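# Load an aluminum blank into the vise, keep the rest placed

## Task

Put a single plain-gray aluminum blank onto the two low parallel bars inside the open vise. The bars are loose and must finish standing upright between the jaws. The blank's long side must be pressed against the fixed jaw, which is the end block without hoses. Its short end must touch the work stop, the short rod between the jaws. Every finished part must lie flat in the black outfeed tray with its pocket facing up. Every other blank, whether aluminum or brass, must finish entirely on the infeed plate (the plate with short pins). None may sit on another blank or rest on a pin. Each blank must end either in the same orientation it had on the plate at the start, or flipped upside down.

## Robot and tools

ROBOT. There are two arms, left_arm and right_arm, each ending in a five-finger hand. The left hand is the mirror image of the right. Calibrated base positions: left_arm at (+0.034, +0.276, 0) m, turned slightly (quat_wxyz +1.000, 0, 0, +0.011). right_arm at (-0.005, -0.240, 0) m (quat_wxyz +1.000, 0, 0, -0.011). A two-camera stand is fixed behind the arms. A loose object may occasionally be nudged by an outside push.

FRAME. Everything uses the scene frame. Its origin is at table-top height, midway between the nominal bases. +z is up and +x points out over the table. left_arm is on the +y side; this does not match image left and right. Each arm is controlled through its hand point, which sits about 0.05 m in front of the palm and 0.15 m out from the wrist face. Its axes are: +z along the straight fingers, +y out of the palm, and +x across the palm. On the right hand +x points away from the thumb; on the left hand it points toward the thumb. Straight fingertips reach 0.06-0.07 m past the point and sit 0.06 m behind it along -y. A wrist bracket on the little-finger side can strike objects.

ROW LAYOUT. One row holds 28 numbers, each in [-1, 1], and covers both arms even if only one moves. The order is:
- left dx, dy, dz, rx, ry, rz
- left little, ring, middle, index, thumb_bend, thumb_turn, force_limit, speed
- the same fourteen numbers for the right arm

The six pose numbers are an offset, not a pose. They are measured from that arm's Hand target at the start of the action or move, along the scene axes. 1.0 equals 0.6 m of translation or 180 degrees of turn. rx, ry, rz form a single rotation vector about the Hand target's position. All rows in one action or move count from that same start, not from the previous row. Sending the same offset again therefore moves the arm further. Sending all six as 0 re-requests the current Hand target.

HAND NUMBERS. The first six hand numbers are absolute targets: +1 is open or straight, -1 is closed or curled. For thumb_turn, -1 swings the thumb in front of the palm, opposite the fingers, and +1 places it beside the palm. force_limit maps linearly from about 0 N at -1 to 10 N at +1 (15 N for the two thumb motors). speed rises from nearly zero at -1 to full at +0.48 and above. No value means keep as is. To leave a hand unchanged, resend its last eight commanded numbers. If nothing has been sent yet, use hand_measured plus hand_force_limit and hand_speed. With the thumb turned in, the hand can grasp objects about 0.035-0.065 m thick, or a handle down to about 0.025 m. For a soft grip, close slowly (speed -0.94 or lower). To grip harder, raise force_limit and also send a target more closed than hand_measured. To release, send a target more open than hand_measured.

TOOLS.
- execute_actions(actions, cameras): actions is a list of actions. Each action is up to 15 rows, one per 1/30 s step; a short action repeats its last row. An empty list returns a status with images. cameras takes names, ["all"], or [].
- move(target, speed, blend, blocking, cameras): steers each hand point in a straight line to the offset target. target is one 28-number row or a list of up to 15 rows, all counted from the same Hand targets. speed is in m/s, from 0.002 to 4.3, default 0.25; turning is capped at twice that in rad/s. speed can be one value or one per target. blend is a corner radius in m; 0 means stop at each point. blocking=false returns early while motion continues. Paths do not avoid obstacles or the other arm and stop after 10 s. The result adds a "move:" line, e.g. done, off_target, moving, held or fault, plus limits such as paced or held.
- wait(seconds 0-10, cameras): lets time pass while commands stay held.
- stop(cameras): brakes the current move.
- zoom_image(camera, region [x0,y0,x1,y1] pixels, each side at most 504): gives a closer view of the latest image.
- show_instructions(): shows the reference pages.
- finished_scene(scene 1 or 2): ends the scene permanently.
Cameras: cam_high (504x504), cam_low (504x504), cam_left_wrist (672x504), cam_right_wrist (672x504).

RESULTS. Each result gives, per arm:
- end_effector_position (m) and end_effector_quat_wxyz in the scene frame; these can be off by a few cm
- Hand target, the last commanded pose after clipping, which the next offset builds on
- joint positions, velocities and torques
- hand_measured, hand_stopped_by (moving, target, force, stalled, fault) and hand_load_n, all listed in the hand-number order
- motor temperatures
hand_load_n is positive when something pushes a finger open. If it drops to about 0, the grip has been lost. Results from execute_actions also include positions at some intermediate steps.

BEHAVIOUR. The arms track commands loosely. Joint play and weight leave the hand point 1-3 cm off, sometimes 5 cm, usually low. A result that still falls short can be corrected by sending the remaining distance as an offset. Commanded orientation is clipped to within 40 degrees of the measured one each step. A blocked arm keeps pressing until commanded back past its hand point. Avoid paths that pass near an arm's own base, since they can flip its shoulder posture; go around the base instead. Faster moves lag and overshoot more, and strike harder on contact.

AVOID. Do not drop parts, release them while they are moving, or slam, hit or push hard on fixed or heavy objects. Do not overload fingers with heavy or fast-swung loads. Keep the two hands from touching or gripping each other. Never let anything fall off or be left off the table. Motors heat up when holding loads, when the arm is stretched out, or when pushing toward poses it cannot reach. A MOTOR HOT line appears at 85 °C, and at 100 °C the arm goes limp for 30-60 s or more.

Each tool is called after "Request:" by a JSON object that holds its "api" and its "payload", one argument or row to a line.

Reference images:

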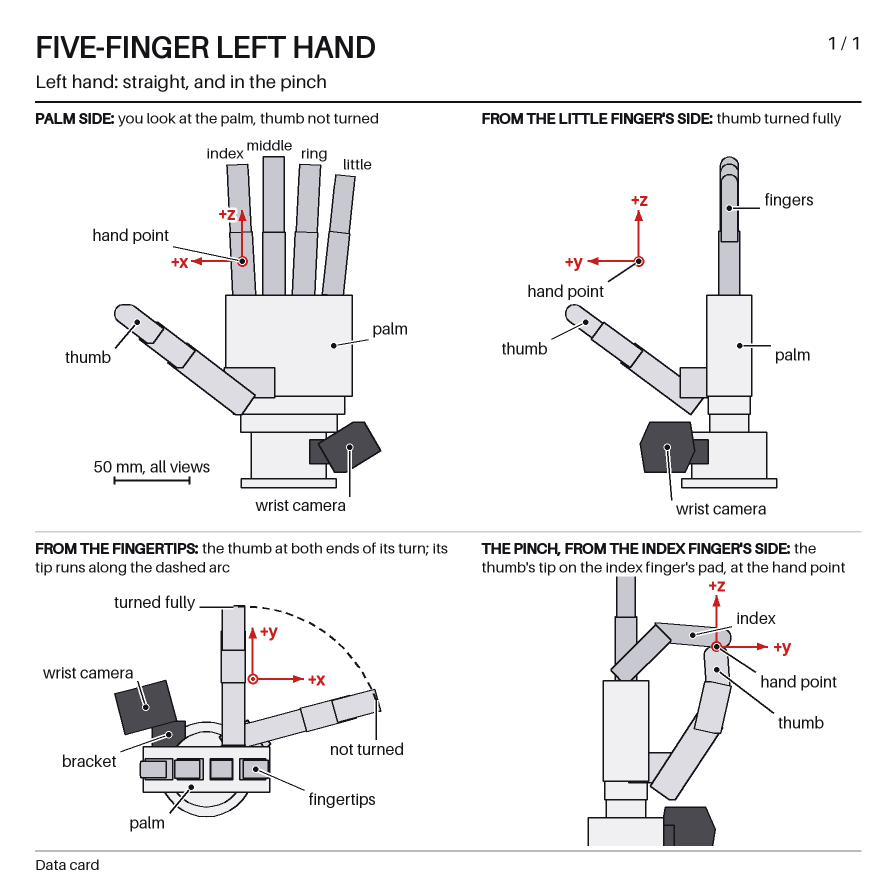

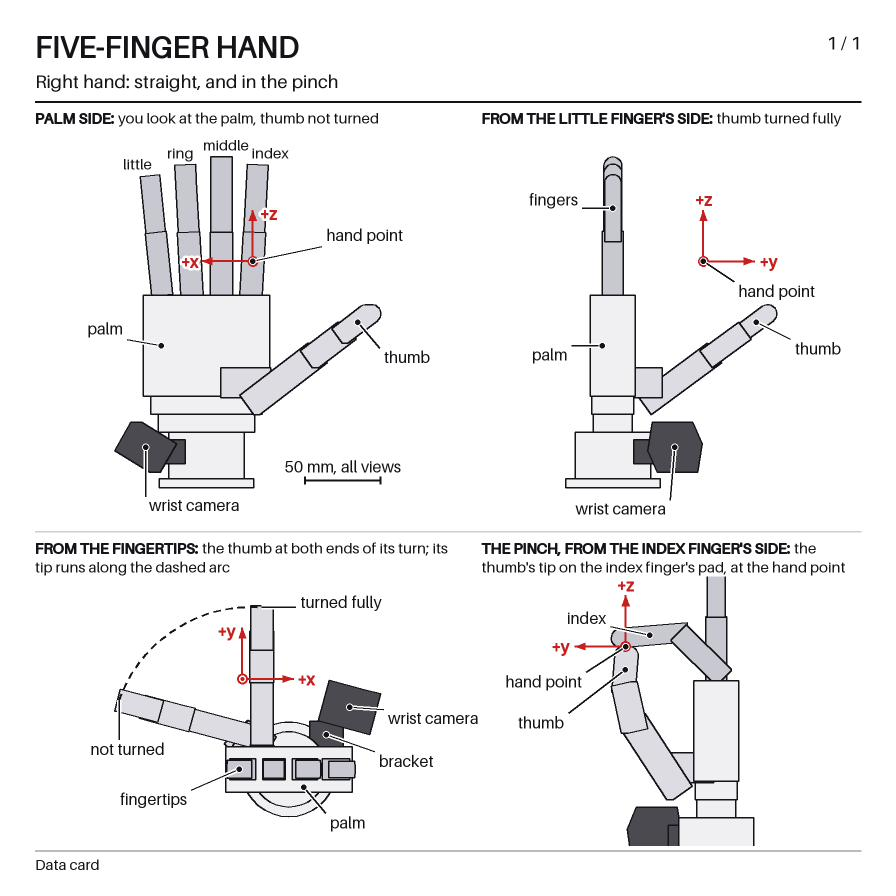

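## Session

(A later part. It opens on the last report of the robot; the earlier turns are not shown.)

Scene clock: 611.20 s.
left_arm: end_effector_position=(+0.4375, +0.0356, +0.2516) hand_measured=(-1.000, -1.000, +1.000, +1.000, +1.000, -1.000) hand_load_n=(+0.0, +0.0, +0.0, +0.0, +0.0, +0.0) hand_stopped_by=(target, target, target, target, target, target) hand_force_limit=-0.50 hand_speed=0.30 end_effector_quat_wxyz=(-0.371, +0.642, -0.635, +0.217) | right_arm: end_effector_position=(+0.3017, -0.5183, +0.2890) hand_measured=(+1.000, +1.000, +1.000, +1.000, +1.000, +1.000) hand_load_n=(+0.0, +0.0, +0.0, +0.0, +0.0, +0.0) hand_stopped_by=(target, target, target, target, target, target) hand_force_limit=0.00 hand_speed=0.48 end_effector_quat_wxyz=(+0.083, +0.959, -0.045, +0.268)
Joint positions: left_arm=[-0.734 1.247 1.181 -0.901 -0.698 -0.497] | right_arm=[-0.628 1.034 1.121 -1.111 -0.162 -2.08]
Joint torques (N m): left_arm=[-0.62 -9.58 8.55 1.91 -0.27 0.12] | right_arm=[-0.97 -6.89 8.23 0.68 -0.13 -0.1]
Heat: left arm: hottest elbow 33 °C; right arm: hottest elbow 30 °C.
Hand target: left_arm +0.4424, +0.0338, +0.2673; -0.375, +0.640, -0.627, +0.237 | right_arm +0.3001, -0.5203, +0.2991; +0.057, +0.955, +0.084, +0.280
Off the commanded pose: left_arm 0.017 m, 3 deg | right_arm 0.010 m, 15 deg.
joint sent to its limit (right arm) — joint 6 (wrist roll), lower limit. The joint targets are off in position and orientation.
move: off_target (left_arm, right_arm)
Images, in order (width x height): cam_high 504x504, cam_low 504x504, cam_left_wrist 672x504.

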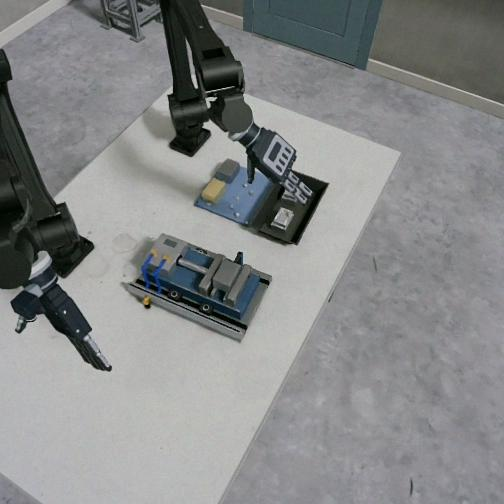

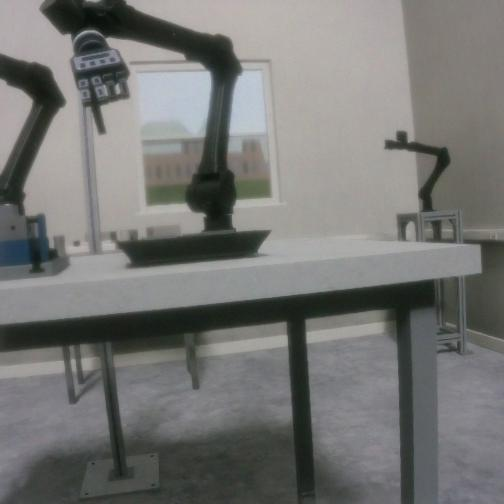

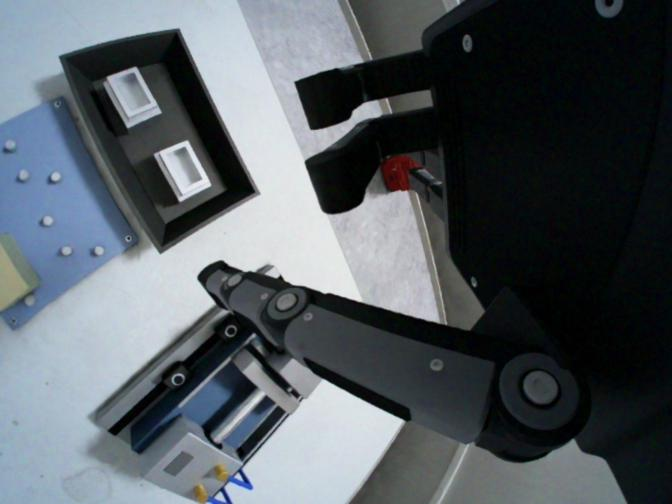

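Request:
{"api": "move", "payload": {
  "target": [
    [0.0685,-0.357,-0.104,0,0,0,-1,-1,1,1,1,-0.6,-0.5,0.3,0,0,0,0,0,0,1,1,1,1,1,1,0,0.48]
  ],
  "cameras": ["cam_left_wrist","cam_high"],
  "speed": 0.15
}}

Request:
{"api": "zoom_image", "payload": {
  "camera": "cam_high",
  "region": [198, 240, 258, 300]
}}

Request:
{"api": "zoom_image", "payload": {
  "camera": "cam_left_wrist",
  "region": [60, 100, 340, 360]
}}

Scene clock: 640.20 s.
left_arm: end_effector_position=(+0.4730, -0.1671, +0.1774) hand_measured=(-1.000, -1.000, +1.000, +1.000, +1.000, -0.600) hand_load_n=(+0.0, +0.0, +0.0, +0.0, +0.0, +0.0) hand_stopped_by=(target, target, target, target, target, target) hand_force_limit=-0.50 hand_speed=0.30 end_effector_quat_wxyz=(-0.375, +0.635, -0.641, +0.213) | right_arm: end_effector_position=(+0.3017, -0.5183, +0.2890) hand_measured=(+1.000, +1.000, +1.000, +1.000, +1.000, +1.000) hand_load_n=(+0.0, +0.0, +0.0, +0.0, +0.0, +0.0) hand_stopped_by=(target, target, target, target, target, target) hand_force_limit=0.00 hand_speed=0.48 end_effector_quat_wxyz=(+0.083, +0.959, -0.045, +0.268)
Joint positions: left_arm=[-0.968 1.76 1.574 -0.973 -0.816 -0.758] | right_arm=[-0.628 1.034 1.121 -1.111 -0.162 -2.08]
Joint torques (N m): left_arm=[-1.79 -14.68 12.3 0.73 -0.83 -0.06] | right_arm=[-1.08 -6.77 8.29 0.64 -0.17 -0.14]
Heat: left arm: hottest elbow 32 °C; right arm: hottest elbow 30 °C.
Hand target: left_arm +0.4835, -0.1804, +0.2049; -0.375, +0.640, -0.627, +0.237 | right_arm +0.3001, -0.5203, +0.2991; +0.057, +0.955, +0.084, +0.280
Off the commanded pose: left_arm 0.032 m, 3 deg | right_arm 0.010 m, 15 deg.
joint sent to its limit (right arm) — joint 6 (wrist roll), lower limit. The joint targets are off in position and orientation.
move: off_target (left_arm, right_arm)
Images, in order (width x height): cam_high 504x504, cam_left_wrist 672x504.

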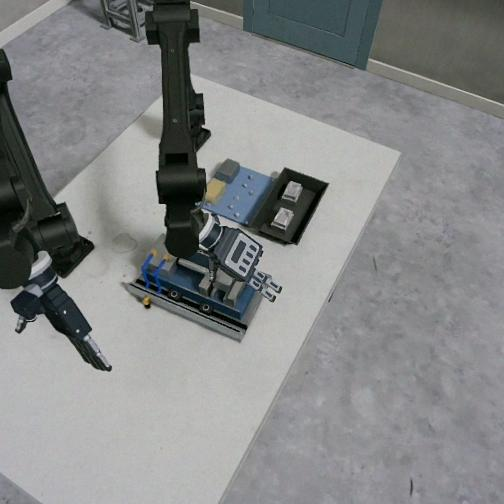

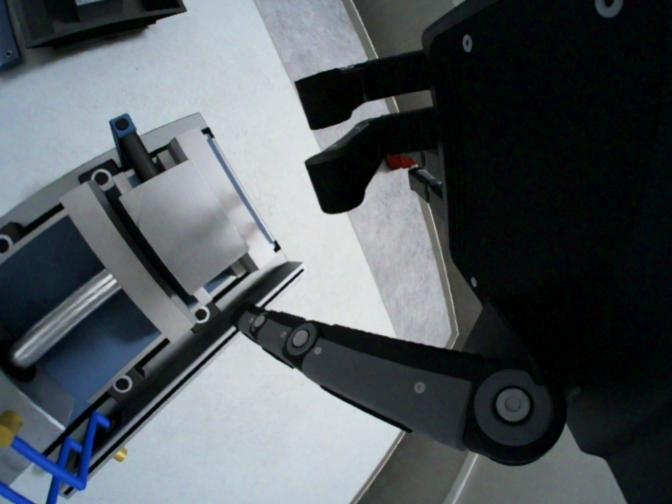

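Scaled by 8.400 from the camera's 504x504 image, which has a finer 720x720 frame.

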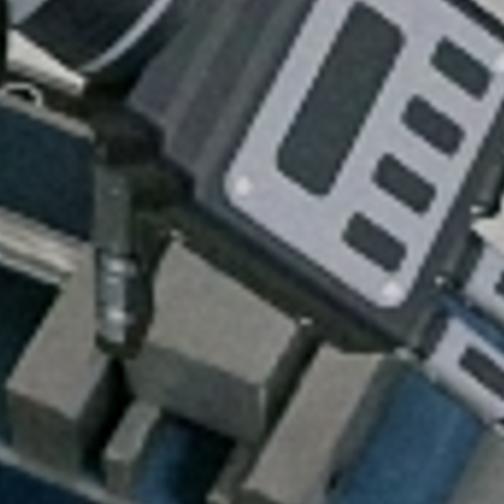

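Scaled by 1.800 from the camera's 672x504 image, which has a finer 960x720 frame.

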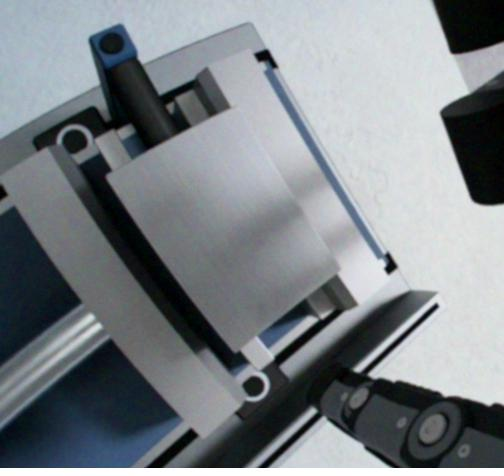

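Request:
{"api": "execute_actions", "payload": {
  "actions": [],
  "cameras": ["cam_high","cam_low"]
}}

Request:
{"api": "zoom_image", "payload": {
  "camera": "cam_high",
  "region": [198, 240, 258, 300]
}}

Scene clock: 653.57 s.
left_arm: end_effector_position=(+0.4730, -0.1671, +0.1774) hand_measured=(-1.000, -1.000, +1.000, +1.000, +1.000, -0.600) hand_load_n=(+0.0, +0.0, +0.0, +0.0, +0.0, +0.5) hand_stopped_by=(target, target, target, target, target, target) hand_force_limit=-0.50 hand_speed=0.30 end_effector_quat_wxyz=(-0.375, +0.635, -0.641, +0.213) | right_arm: end_effector_position=(+0.3017, -0.5183, +0.2890) hand_measured=(+1.000, +1.000, +1.000, +1.000, +1.000, +1.000) hand_load_n=(+0.0, +0.0, +0.0, +0.5, +0.0, +0.0) hand_stopped_by=(target, target, target, target, target, target) hand_force_limit=0.00 hand_speed=0.48 end_effector_quat_wxyz=(+0.083, +0.959, -0.045, +0.268)
Joint positions: left_arm=[-0.968 1.76 1.574 -0.973 -0.816 -0.758] | right_arm=[-0.628 1.034 1.121 -1.111 -0.162 -2.08]
Joint velocities: within noise
Joint torques (N m): left_arm=[-1.79 -14.8 12.27 0.69 -0.83 -0.09] | right_arm=[-1.49 -6.77 8.25 0.59 -0.14 -0.1]
Motor temperatures (°C): left_arm=[21 24 33 22 22 22] | right_arm=[21 23 30 23 22 22]
Heat: left arm: hottest elbow 33 °C; right arm: hottest elbow 30 °C.
Hand target: left_arm +0.4835, -0.1804, +0.2049; -0.375, +0.640, -0.627, +0.237 | right_arm +0.3001, -0.5203, +0.2991; +0.057, +0.955, +0.084, +0.280
Off the commanded pose: left_arm 0.032 m, 3 deg | right_arm 0.010 m, 15 deg.
Images, in order (width x height): cam_high 504x504, cam_low 504x504.

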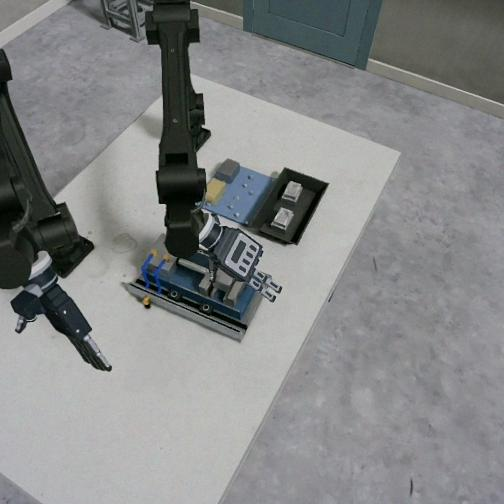

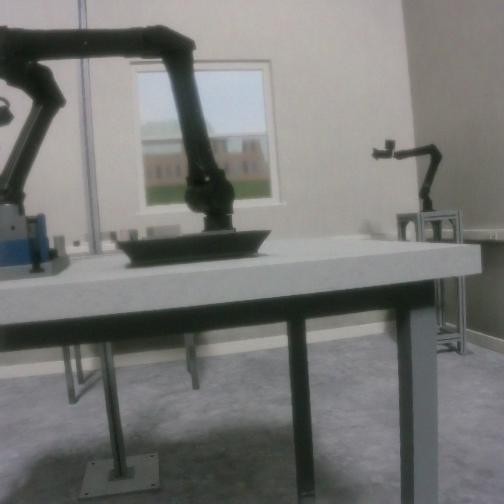

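Scaled by 8.400 from the camera's 504x504 image, which has a finer 720x720 frame.

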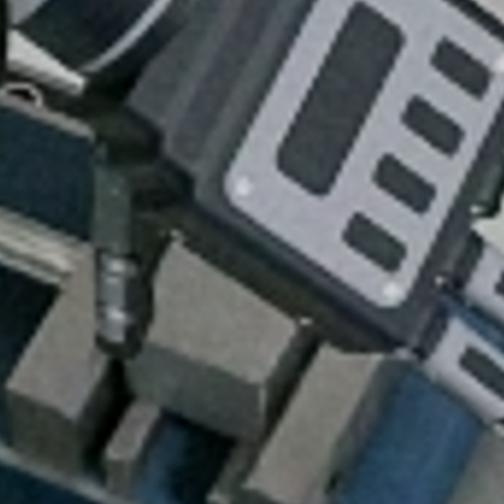

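Request:
{"api": "move", "payload": {
  "target": [0.0117,0.019,-0.0833,0,0,0,-1,-1,1,1,1,-0.6,-0.5,0.3,0,0,0,0,0,0,1,1,1,1,1,1,0,0.48],
  "speed": 0.05,
  "cameras": ["cam_high"]
}}

Request:
{"api": "zoom_image", "payload": {
  "camera": "cam_high",
  "region": [198, 240, 258, 300]
}}

Scene clock: 667.47 s.
left_arm: end_effector_position=(+0.4786, -0.1697, +0.1480) hand_measured=(-1.000, -1.000, +1.000, +1.000, +1.000, -0.600) hand_load_n=(+0.0, +0.0, +0.0, +0.0, +0.0, +0.0) hand_stopped_by=(target, target, target, target, target, target) hand_force_limit=-0.50 hand_speed=0.30 end_effector_quat_wxyz=(-0.374, +0.637, -0.635, +0.227) | right_arm: end_effector_position=(+0.3017, -0.5183, +0.2890) hand_measured=(+1.000, +1.000, +1.000, +1.000, +1.000, +1.000) hand_load_n=(+0.0, +0.0, +0.0, +0.0, +0.0, +0.0) hand_stopped_by=(target, target, target, target, target, target) hand_force_limit=0.00 hand_speed=0.48 end_effector_quat_wxyz=(+0.083, +0.959, -0.045, +0.268)
Joint positions: left_arm=[-0.964 1.773 1.504 -0.852 -0.816 -0.749] | right_arm=[-0.628 1.034 1.121 -1.111 -0.162 -2.08]
Joint torques (N m): left_arm=[-0.38 -14.8 8.09 1.73 -0.41 0.11] | right_arm=[-0.73 -6.71 8.27 0.72 -0.14 -0.09]
Heat: left arm: hottest elbow 34 °C; right arm: hottest elbow 30 °C.
Hand target: left_arm +0.4905, -0.1690, +0.1549; -0.375, +0.640, -0.627, +0.237 | right_arm +0.3001, -0.5203, +0.2991; +0.057, +0.955, +0.084, +0.280
Off the commanded pose: left_arm 0.014 m, 1 deg | right_arm 0.010 m, 15 deg.
joint sent to its limit (right arm) — joint 6 (wrist roll), lower limit. The joint targets are off in position and orientation.
move: off_target (left_arm, right_arm)
Images, in order (width x height): cam_high 504x504.

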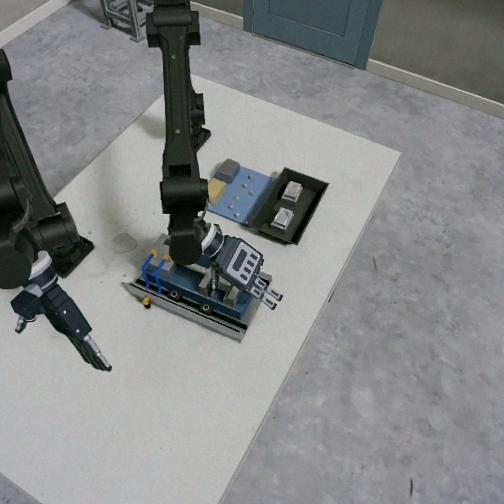

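Scaled by 8.400 from the camera's 504x504 image, which has a finer 720x720 frame.

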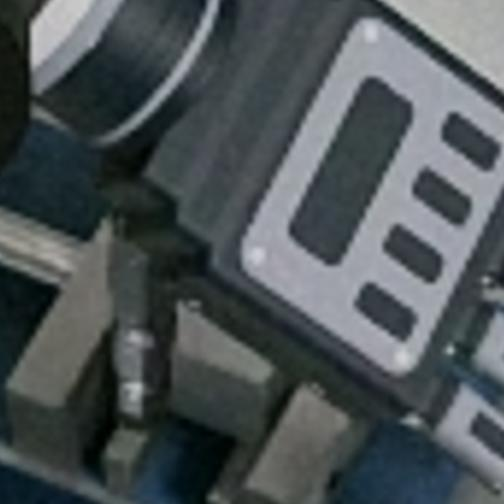

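Request:
{"api": "move", "payload": {
  "target": [0.009,0.022,-0.036,0,0,0,-1,-1,1,1,1,-0.6,-0.5,0.3,0,0,0,0,0,0,1,1,1,1,1,1,0,0.48],
  "speed": 0.05,
  "cameras": ["cam_high"]
}}

Request:
{"api": "zoom_image", "payload": {
  "camera": "cam_high",
  "region": [198, 240, 258, 300]
}}

Scene clock: 674.43 s.
left_arm: end_effector_position=(+0.4840, -0.1586, +0.1251) hand_measured=(-1.000, -1.000, +1.000, +1.000, +1.000, -0.600) hand_load_n=(+0.0, +0.0, +0.0, +0.0, +0.0, +0.0) hand_stopped_by=(target, target, target, target, target, target) hand_force_limit=-0.50 hand_speed=0.30 end_effector_quat_wxyz=(-0.373, +0.637, -0.635, +0.228) | right_arm: end_effector_position=(+0.3017, -0.5183, +0.2890) hand_measured=(+1.000, +1.000, +1.000, +1.000, +1.000, +1.000) hand_load_n=(+0.0, +0.0, +0.0, +0.0, +0.0, +0.0) hand_stopped_by=(target, target, target, target, target, target) hand_force_limit=0.00 hand_speed=0.48 end_effector_quat_wxyz=(+0.083, +0.959, -0.045, +0.268)
Joint positions: left_arm=[-0.944 1.773 1.439 -0.768 -0.805 -0.723] | right_arm=[-0.628 1.034 1.121 -1.111 -0.162 -2.08]
Joint torques (N m): left_arm=[-0.32 -15.03 7.77 1.69 -0.38 0.13] | right_arm=[-0.91 -6.77 8.25 0.65 -0.12 -0.1]
Heat: left arm: hottest elbow 34 °C; right arm: hottest elbow 30 °C.
Hand target: left_arm +0.4959, -0.1558, +0.1333; -0.375, +0.640, -0.627, +0.237 | right_arm +0.3001, -0.5203, +0.2991; +0.057, +0.955, +0.084, +0.280
Off the commanded pose: left_arm 0.015 m, 1 deg | right_arm 0.010 m, 15 deg.
joint sent to its limit (right arm) — joint 6 (wrist roll), lower limit. The joint targets are off in position and orientation.
move: off_target (left_arm, right_arm)
Images, in order (width x height): cam_high 504x504.

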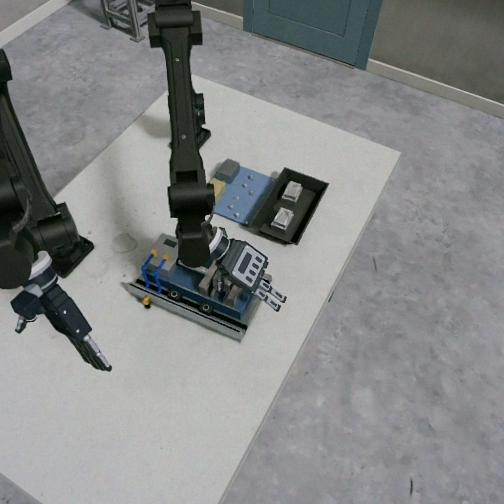

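Scaled by 8.400 from the camera's 504x504 image, which has a finer 720x720 frame.

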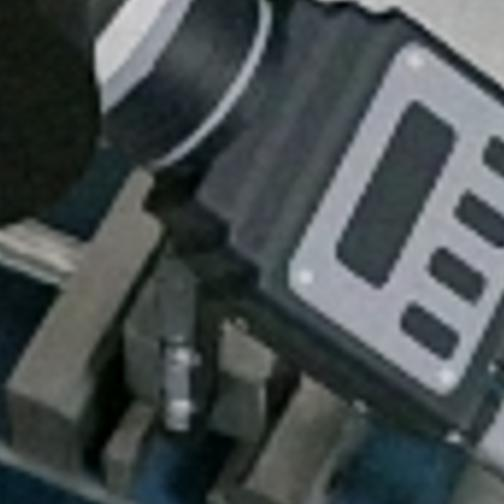

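Request:
{"api": "move", "payload": {
  "target": [0,0,0,0,0,0,-1,-1,1,1,1,-1,-0.5,-0.85,0,0,0,0,0,0,1,1,1,1,1,1,0,0.48],
  "cameras": ["cam_high"]
}}

Request:
{"api": "zoom_image", "payload": {
  "camera": "cam_high",
  "region": [198, 240, 258, 300]
}}

Scene clock: 677.67 s.
left_arm: end_effector_position=(+0.4846, -0.1614, +0.1254) hand_measured=(-1.000, -1.000, +1.000, +1.000, +1.000, -0.676) hand_load_n=(+0.0, +0.0, +0.0, +0.0, +0.0, +3.0) hand_stopped_by=(target, target, target, target, target, force) hand_force_limit=-0.50 hand_speed=-0.85 end_effector_quat_wxyz=(-0.369, +0.639, -0.634, +0.233) | right_arm: end_effector_position=(+0.3017, -0.5183, +0.2890) hand_measured=(+1.000, +1.000, +1.000, +1.000, +1.000, +1.000) hand_load_n=(+0.0, +0.0, +0.0, +0.0, +0.0, +0.0) hand_stopped_by=(target, target, target, target, target, target) hand_force_limit=0.00 hand_speed=0.48 end_effector_quat_wxyz=(+0.083, +0.959, -0.045, +0.268)
Joint positions: left_arm=[-0.944 1.773 1.439 -0.759 -0.799 -0.724] | right_arm=[-0.628 1.034 1.121 -1.111 -0.162 -2.08]
Joint torques (N m): left_arm=[-0.32 -14.92 7.77 1.42 -0.61 0.15] | right_arm=[-0.91 -6.77 8.31 0.64 -0.11 -0.14]
Heat: left arm: hottest elbow 34 °C; right arm: hottest elbow 30 °C.
Hand target: left_arm +0.4959, -0.1558, +0.1333; -0.375, +0.640, -0.627, +0.237 | right_arm +0.3001, -0.5203, +0.2991; +0.057, +0.955, +0.084, +0.280
Off the commanded pose: left_arm 0.015 m, 1 deg | right_arm 0.010 m, 15 deg.
joint sent to its limit (right arm) — joint 6 (wrist roll), lower limit. The joint targets are off in position and orientation.
move: off_target (left_arm, right_arm)
Images, in order (width x height): cam_high 504x504.

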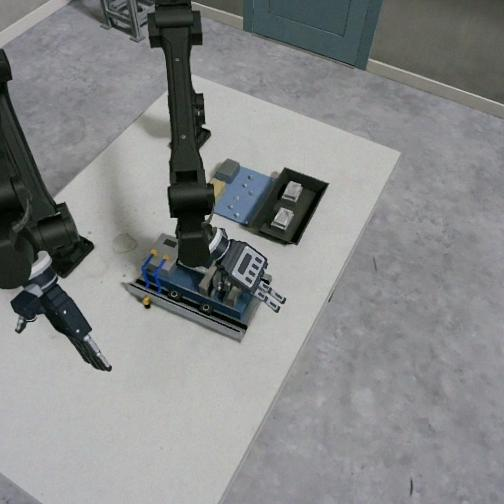

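Scaled by 8.400 from the camera's 504x504 image, which has a finer 720x720 frame.

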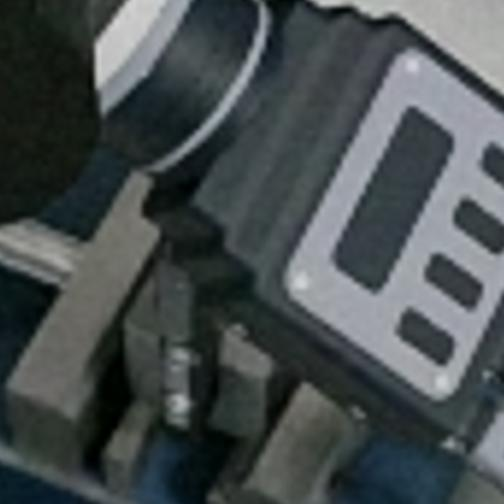

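Request:
{"api": "move", "payload": {
  "target": [
    [0,-0.005,0,0,0,0,-1,-1,1,1,1,-0.5,-0.5,-0.5,0,0,0,0,0,0,1,1,1,1,1,1,0,0.48],
    [0,-0.015,0.15,0,0,0,-1,-1,1,1,1,-0.5,-0.5,-0.5,0,0,0,0,0,0,1,1,1,1,1,1,0,0.48],
    [-0.1,0.3,0.3,0,0,0,-1,-1,1,1,1,-0.5,-0.5,-0.5,0,0,0,0,0,0,1,1,1,1,1,1,0,0.48]
  ],
  "speed": [0.03,0.06,0.2],
  "cameras": ["cam_high","cam_low"]
}}

Request:
{"api": "zoom_image", "payload": {
  "camera": "cam_high",
  "region": [206, 252, 246, 292]
}}

Request:
{"api": "zoom_image", "payload": {
  "camera": "cam_low",
  "region": [0, 180, 80, 260]
}}

Request:
{"api": "zoom_image", "payload": {
  "camera": "cam_high",
  "region": [200, 140, 340, 280]
}}

Scene clock: 689.47 s.
left_arm: end_effector_position=(+0.4359, +0.0212, +0.3047) hand_measured=(-1.000, -1.000, +1.000, +1.000, +1.000, -0.500) hand_load_n=(+0.0, +0.0, +0.0, +0.0, +0.0, +0.0) hand_stopped_by=(target, target, target, target, target, target) hand_force_limit=-0.50 hand_speed=-0.50 end_effector_quat_wxyz=(-0.373, +0.643, -0.627, +0.234) | right_arm: end_effector_position=(+0.3017, -0.5183, +0.2890) hand_measured=(+1.000, +1.000, +1.000, +1.000, +1.000, +1.000) hand_load_n=(+0.0, +0.0, +0.0, +0.0, +0.0, +0.0) hand_stopped_by=(target, target, target, target, target, target) hand_force_limit=0.00 hand_speed=0.48 end_effector_quat_wxyz=(+0.083, +0.959, -0.045, +0.268)
Joint positions: left_arm=[-0.764 1.248 1.312 -1.012 -0.716 -0.528] | right_arm=[-0.628 1.034 1.121 -1.111 -0.162 -2.08]
Joint torques (N m): left_arm=[-0.44 -9 8.65 0.92 -0.26 0.11] | right_arm=[-0.97 -7 8.21 0.65 -0.16 -0.1]
Heat: left arm: hottest elbow 35 °C; right arm: hottest elbow 31 °C.
Hand target: left_arm +0.4359, +0.0242, +0.3133; -0.375, +0.640, -0.627, +0.237 | right_arm +0.3001, -0.5203, +0.2991; +0.057, +0.955, +0.084, +0.280
Off the commanded pose: left_arm 0.009 m, 1 deg | right_arm 0.010 m, 15 deg.
joint sent to its limit (right arm) — joint 6 (wrist roll), lower limit. The joint targets are off in position and orientation.
move: off_target (right_arm)
Images, in order (width x height): cam_high 504x504, cam_low 504x504.

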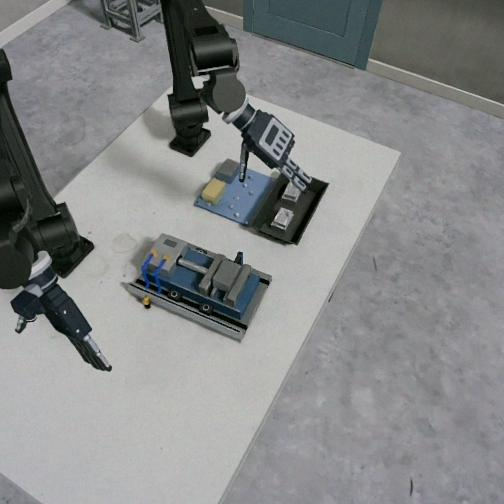

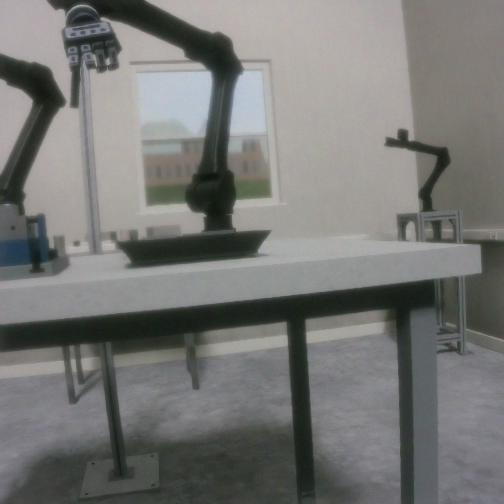

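Scaled by 12.600 from the camera's 504x504 image, which has a finer 720x720 frame.

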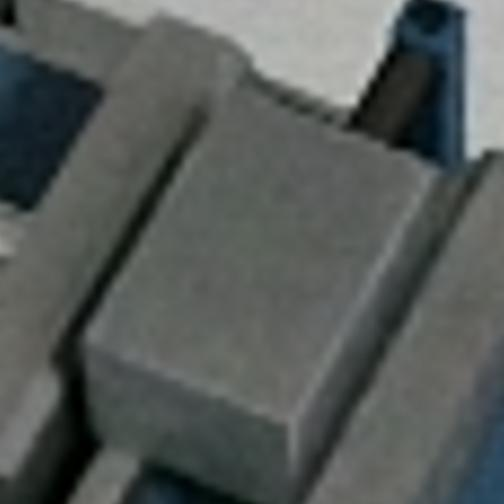

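Scaled by 6.300 from the camera's 504x504 image, which has a finer 720x720 frame.

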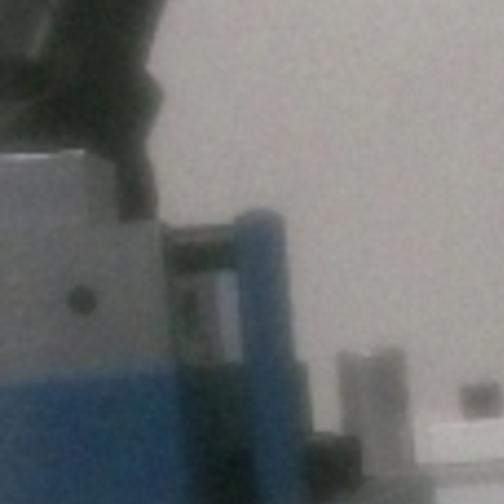

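Scaled by 3.600 from the camera's 504x504 image, which has a finer 720x720 frame.

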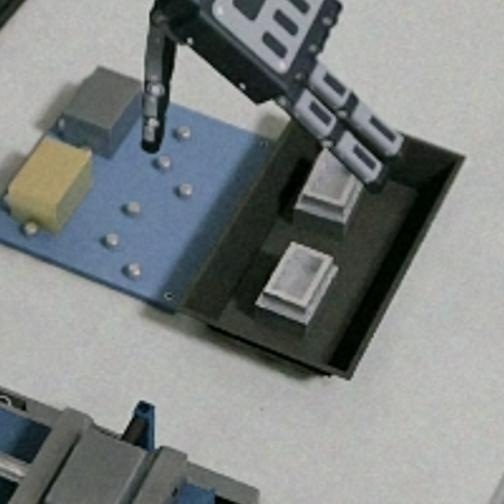

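Request:
{"api": "finished_scene", "payload": {
  "scene": 2
}}

The scene is finished: the task was done.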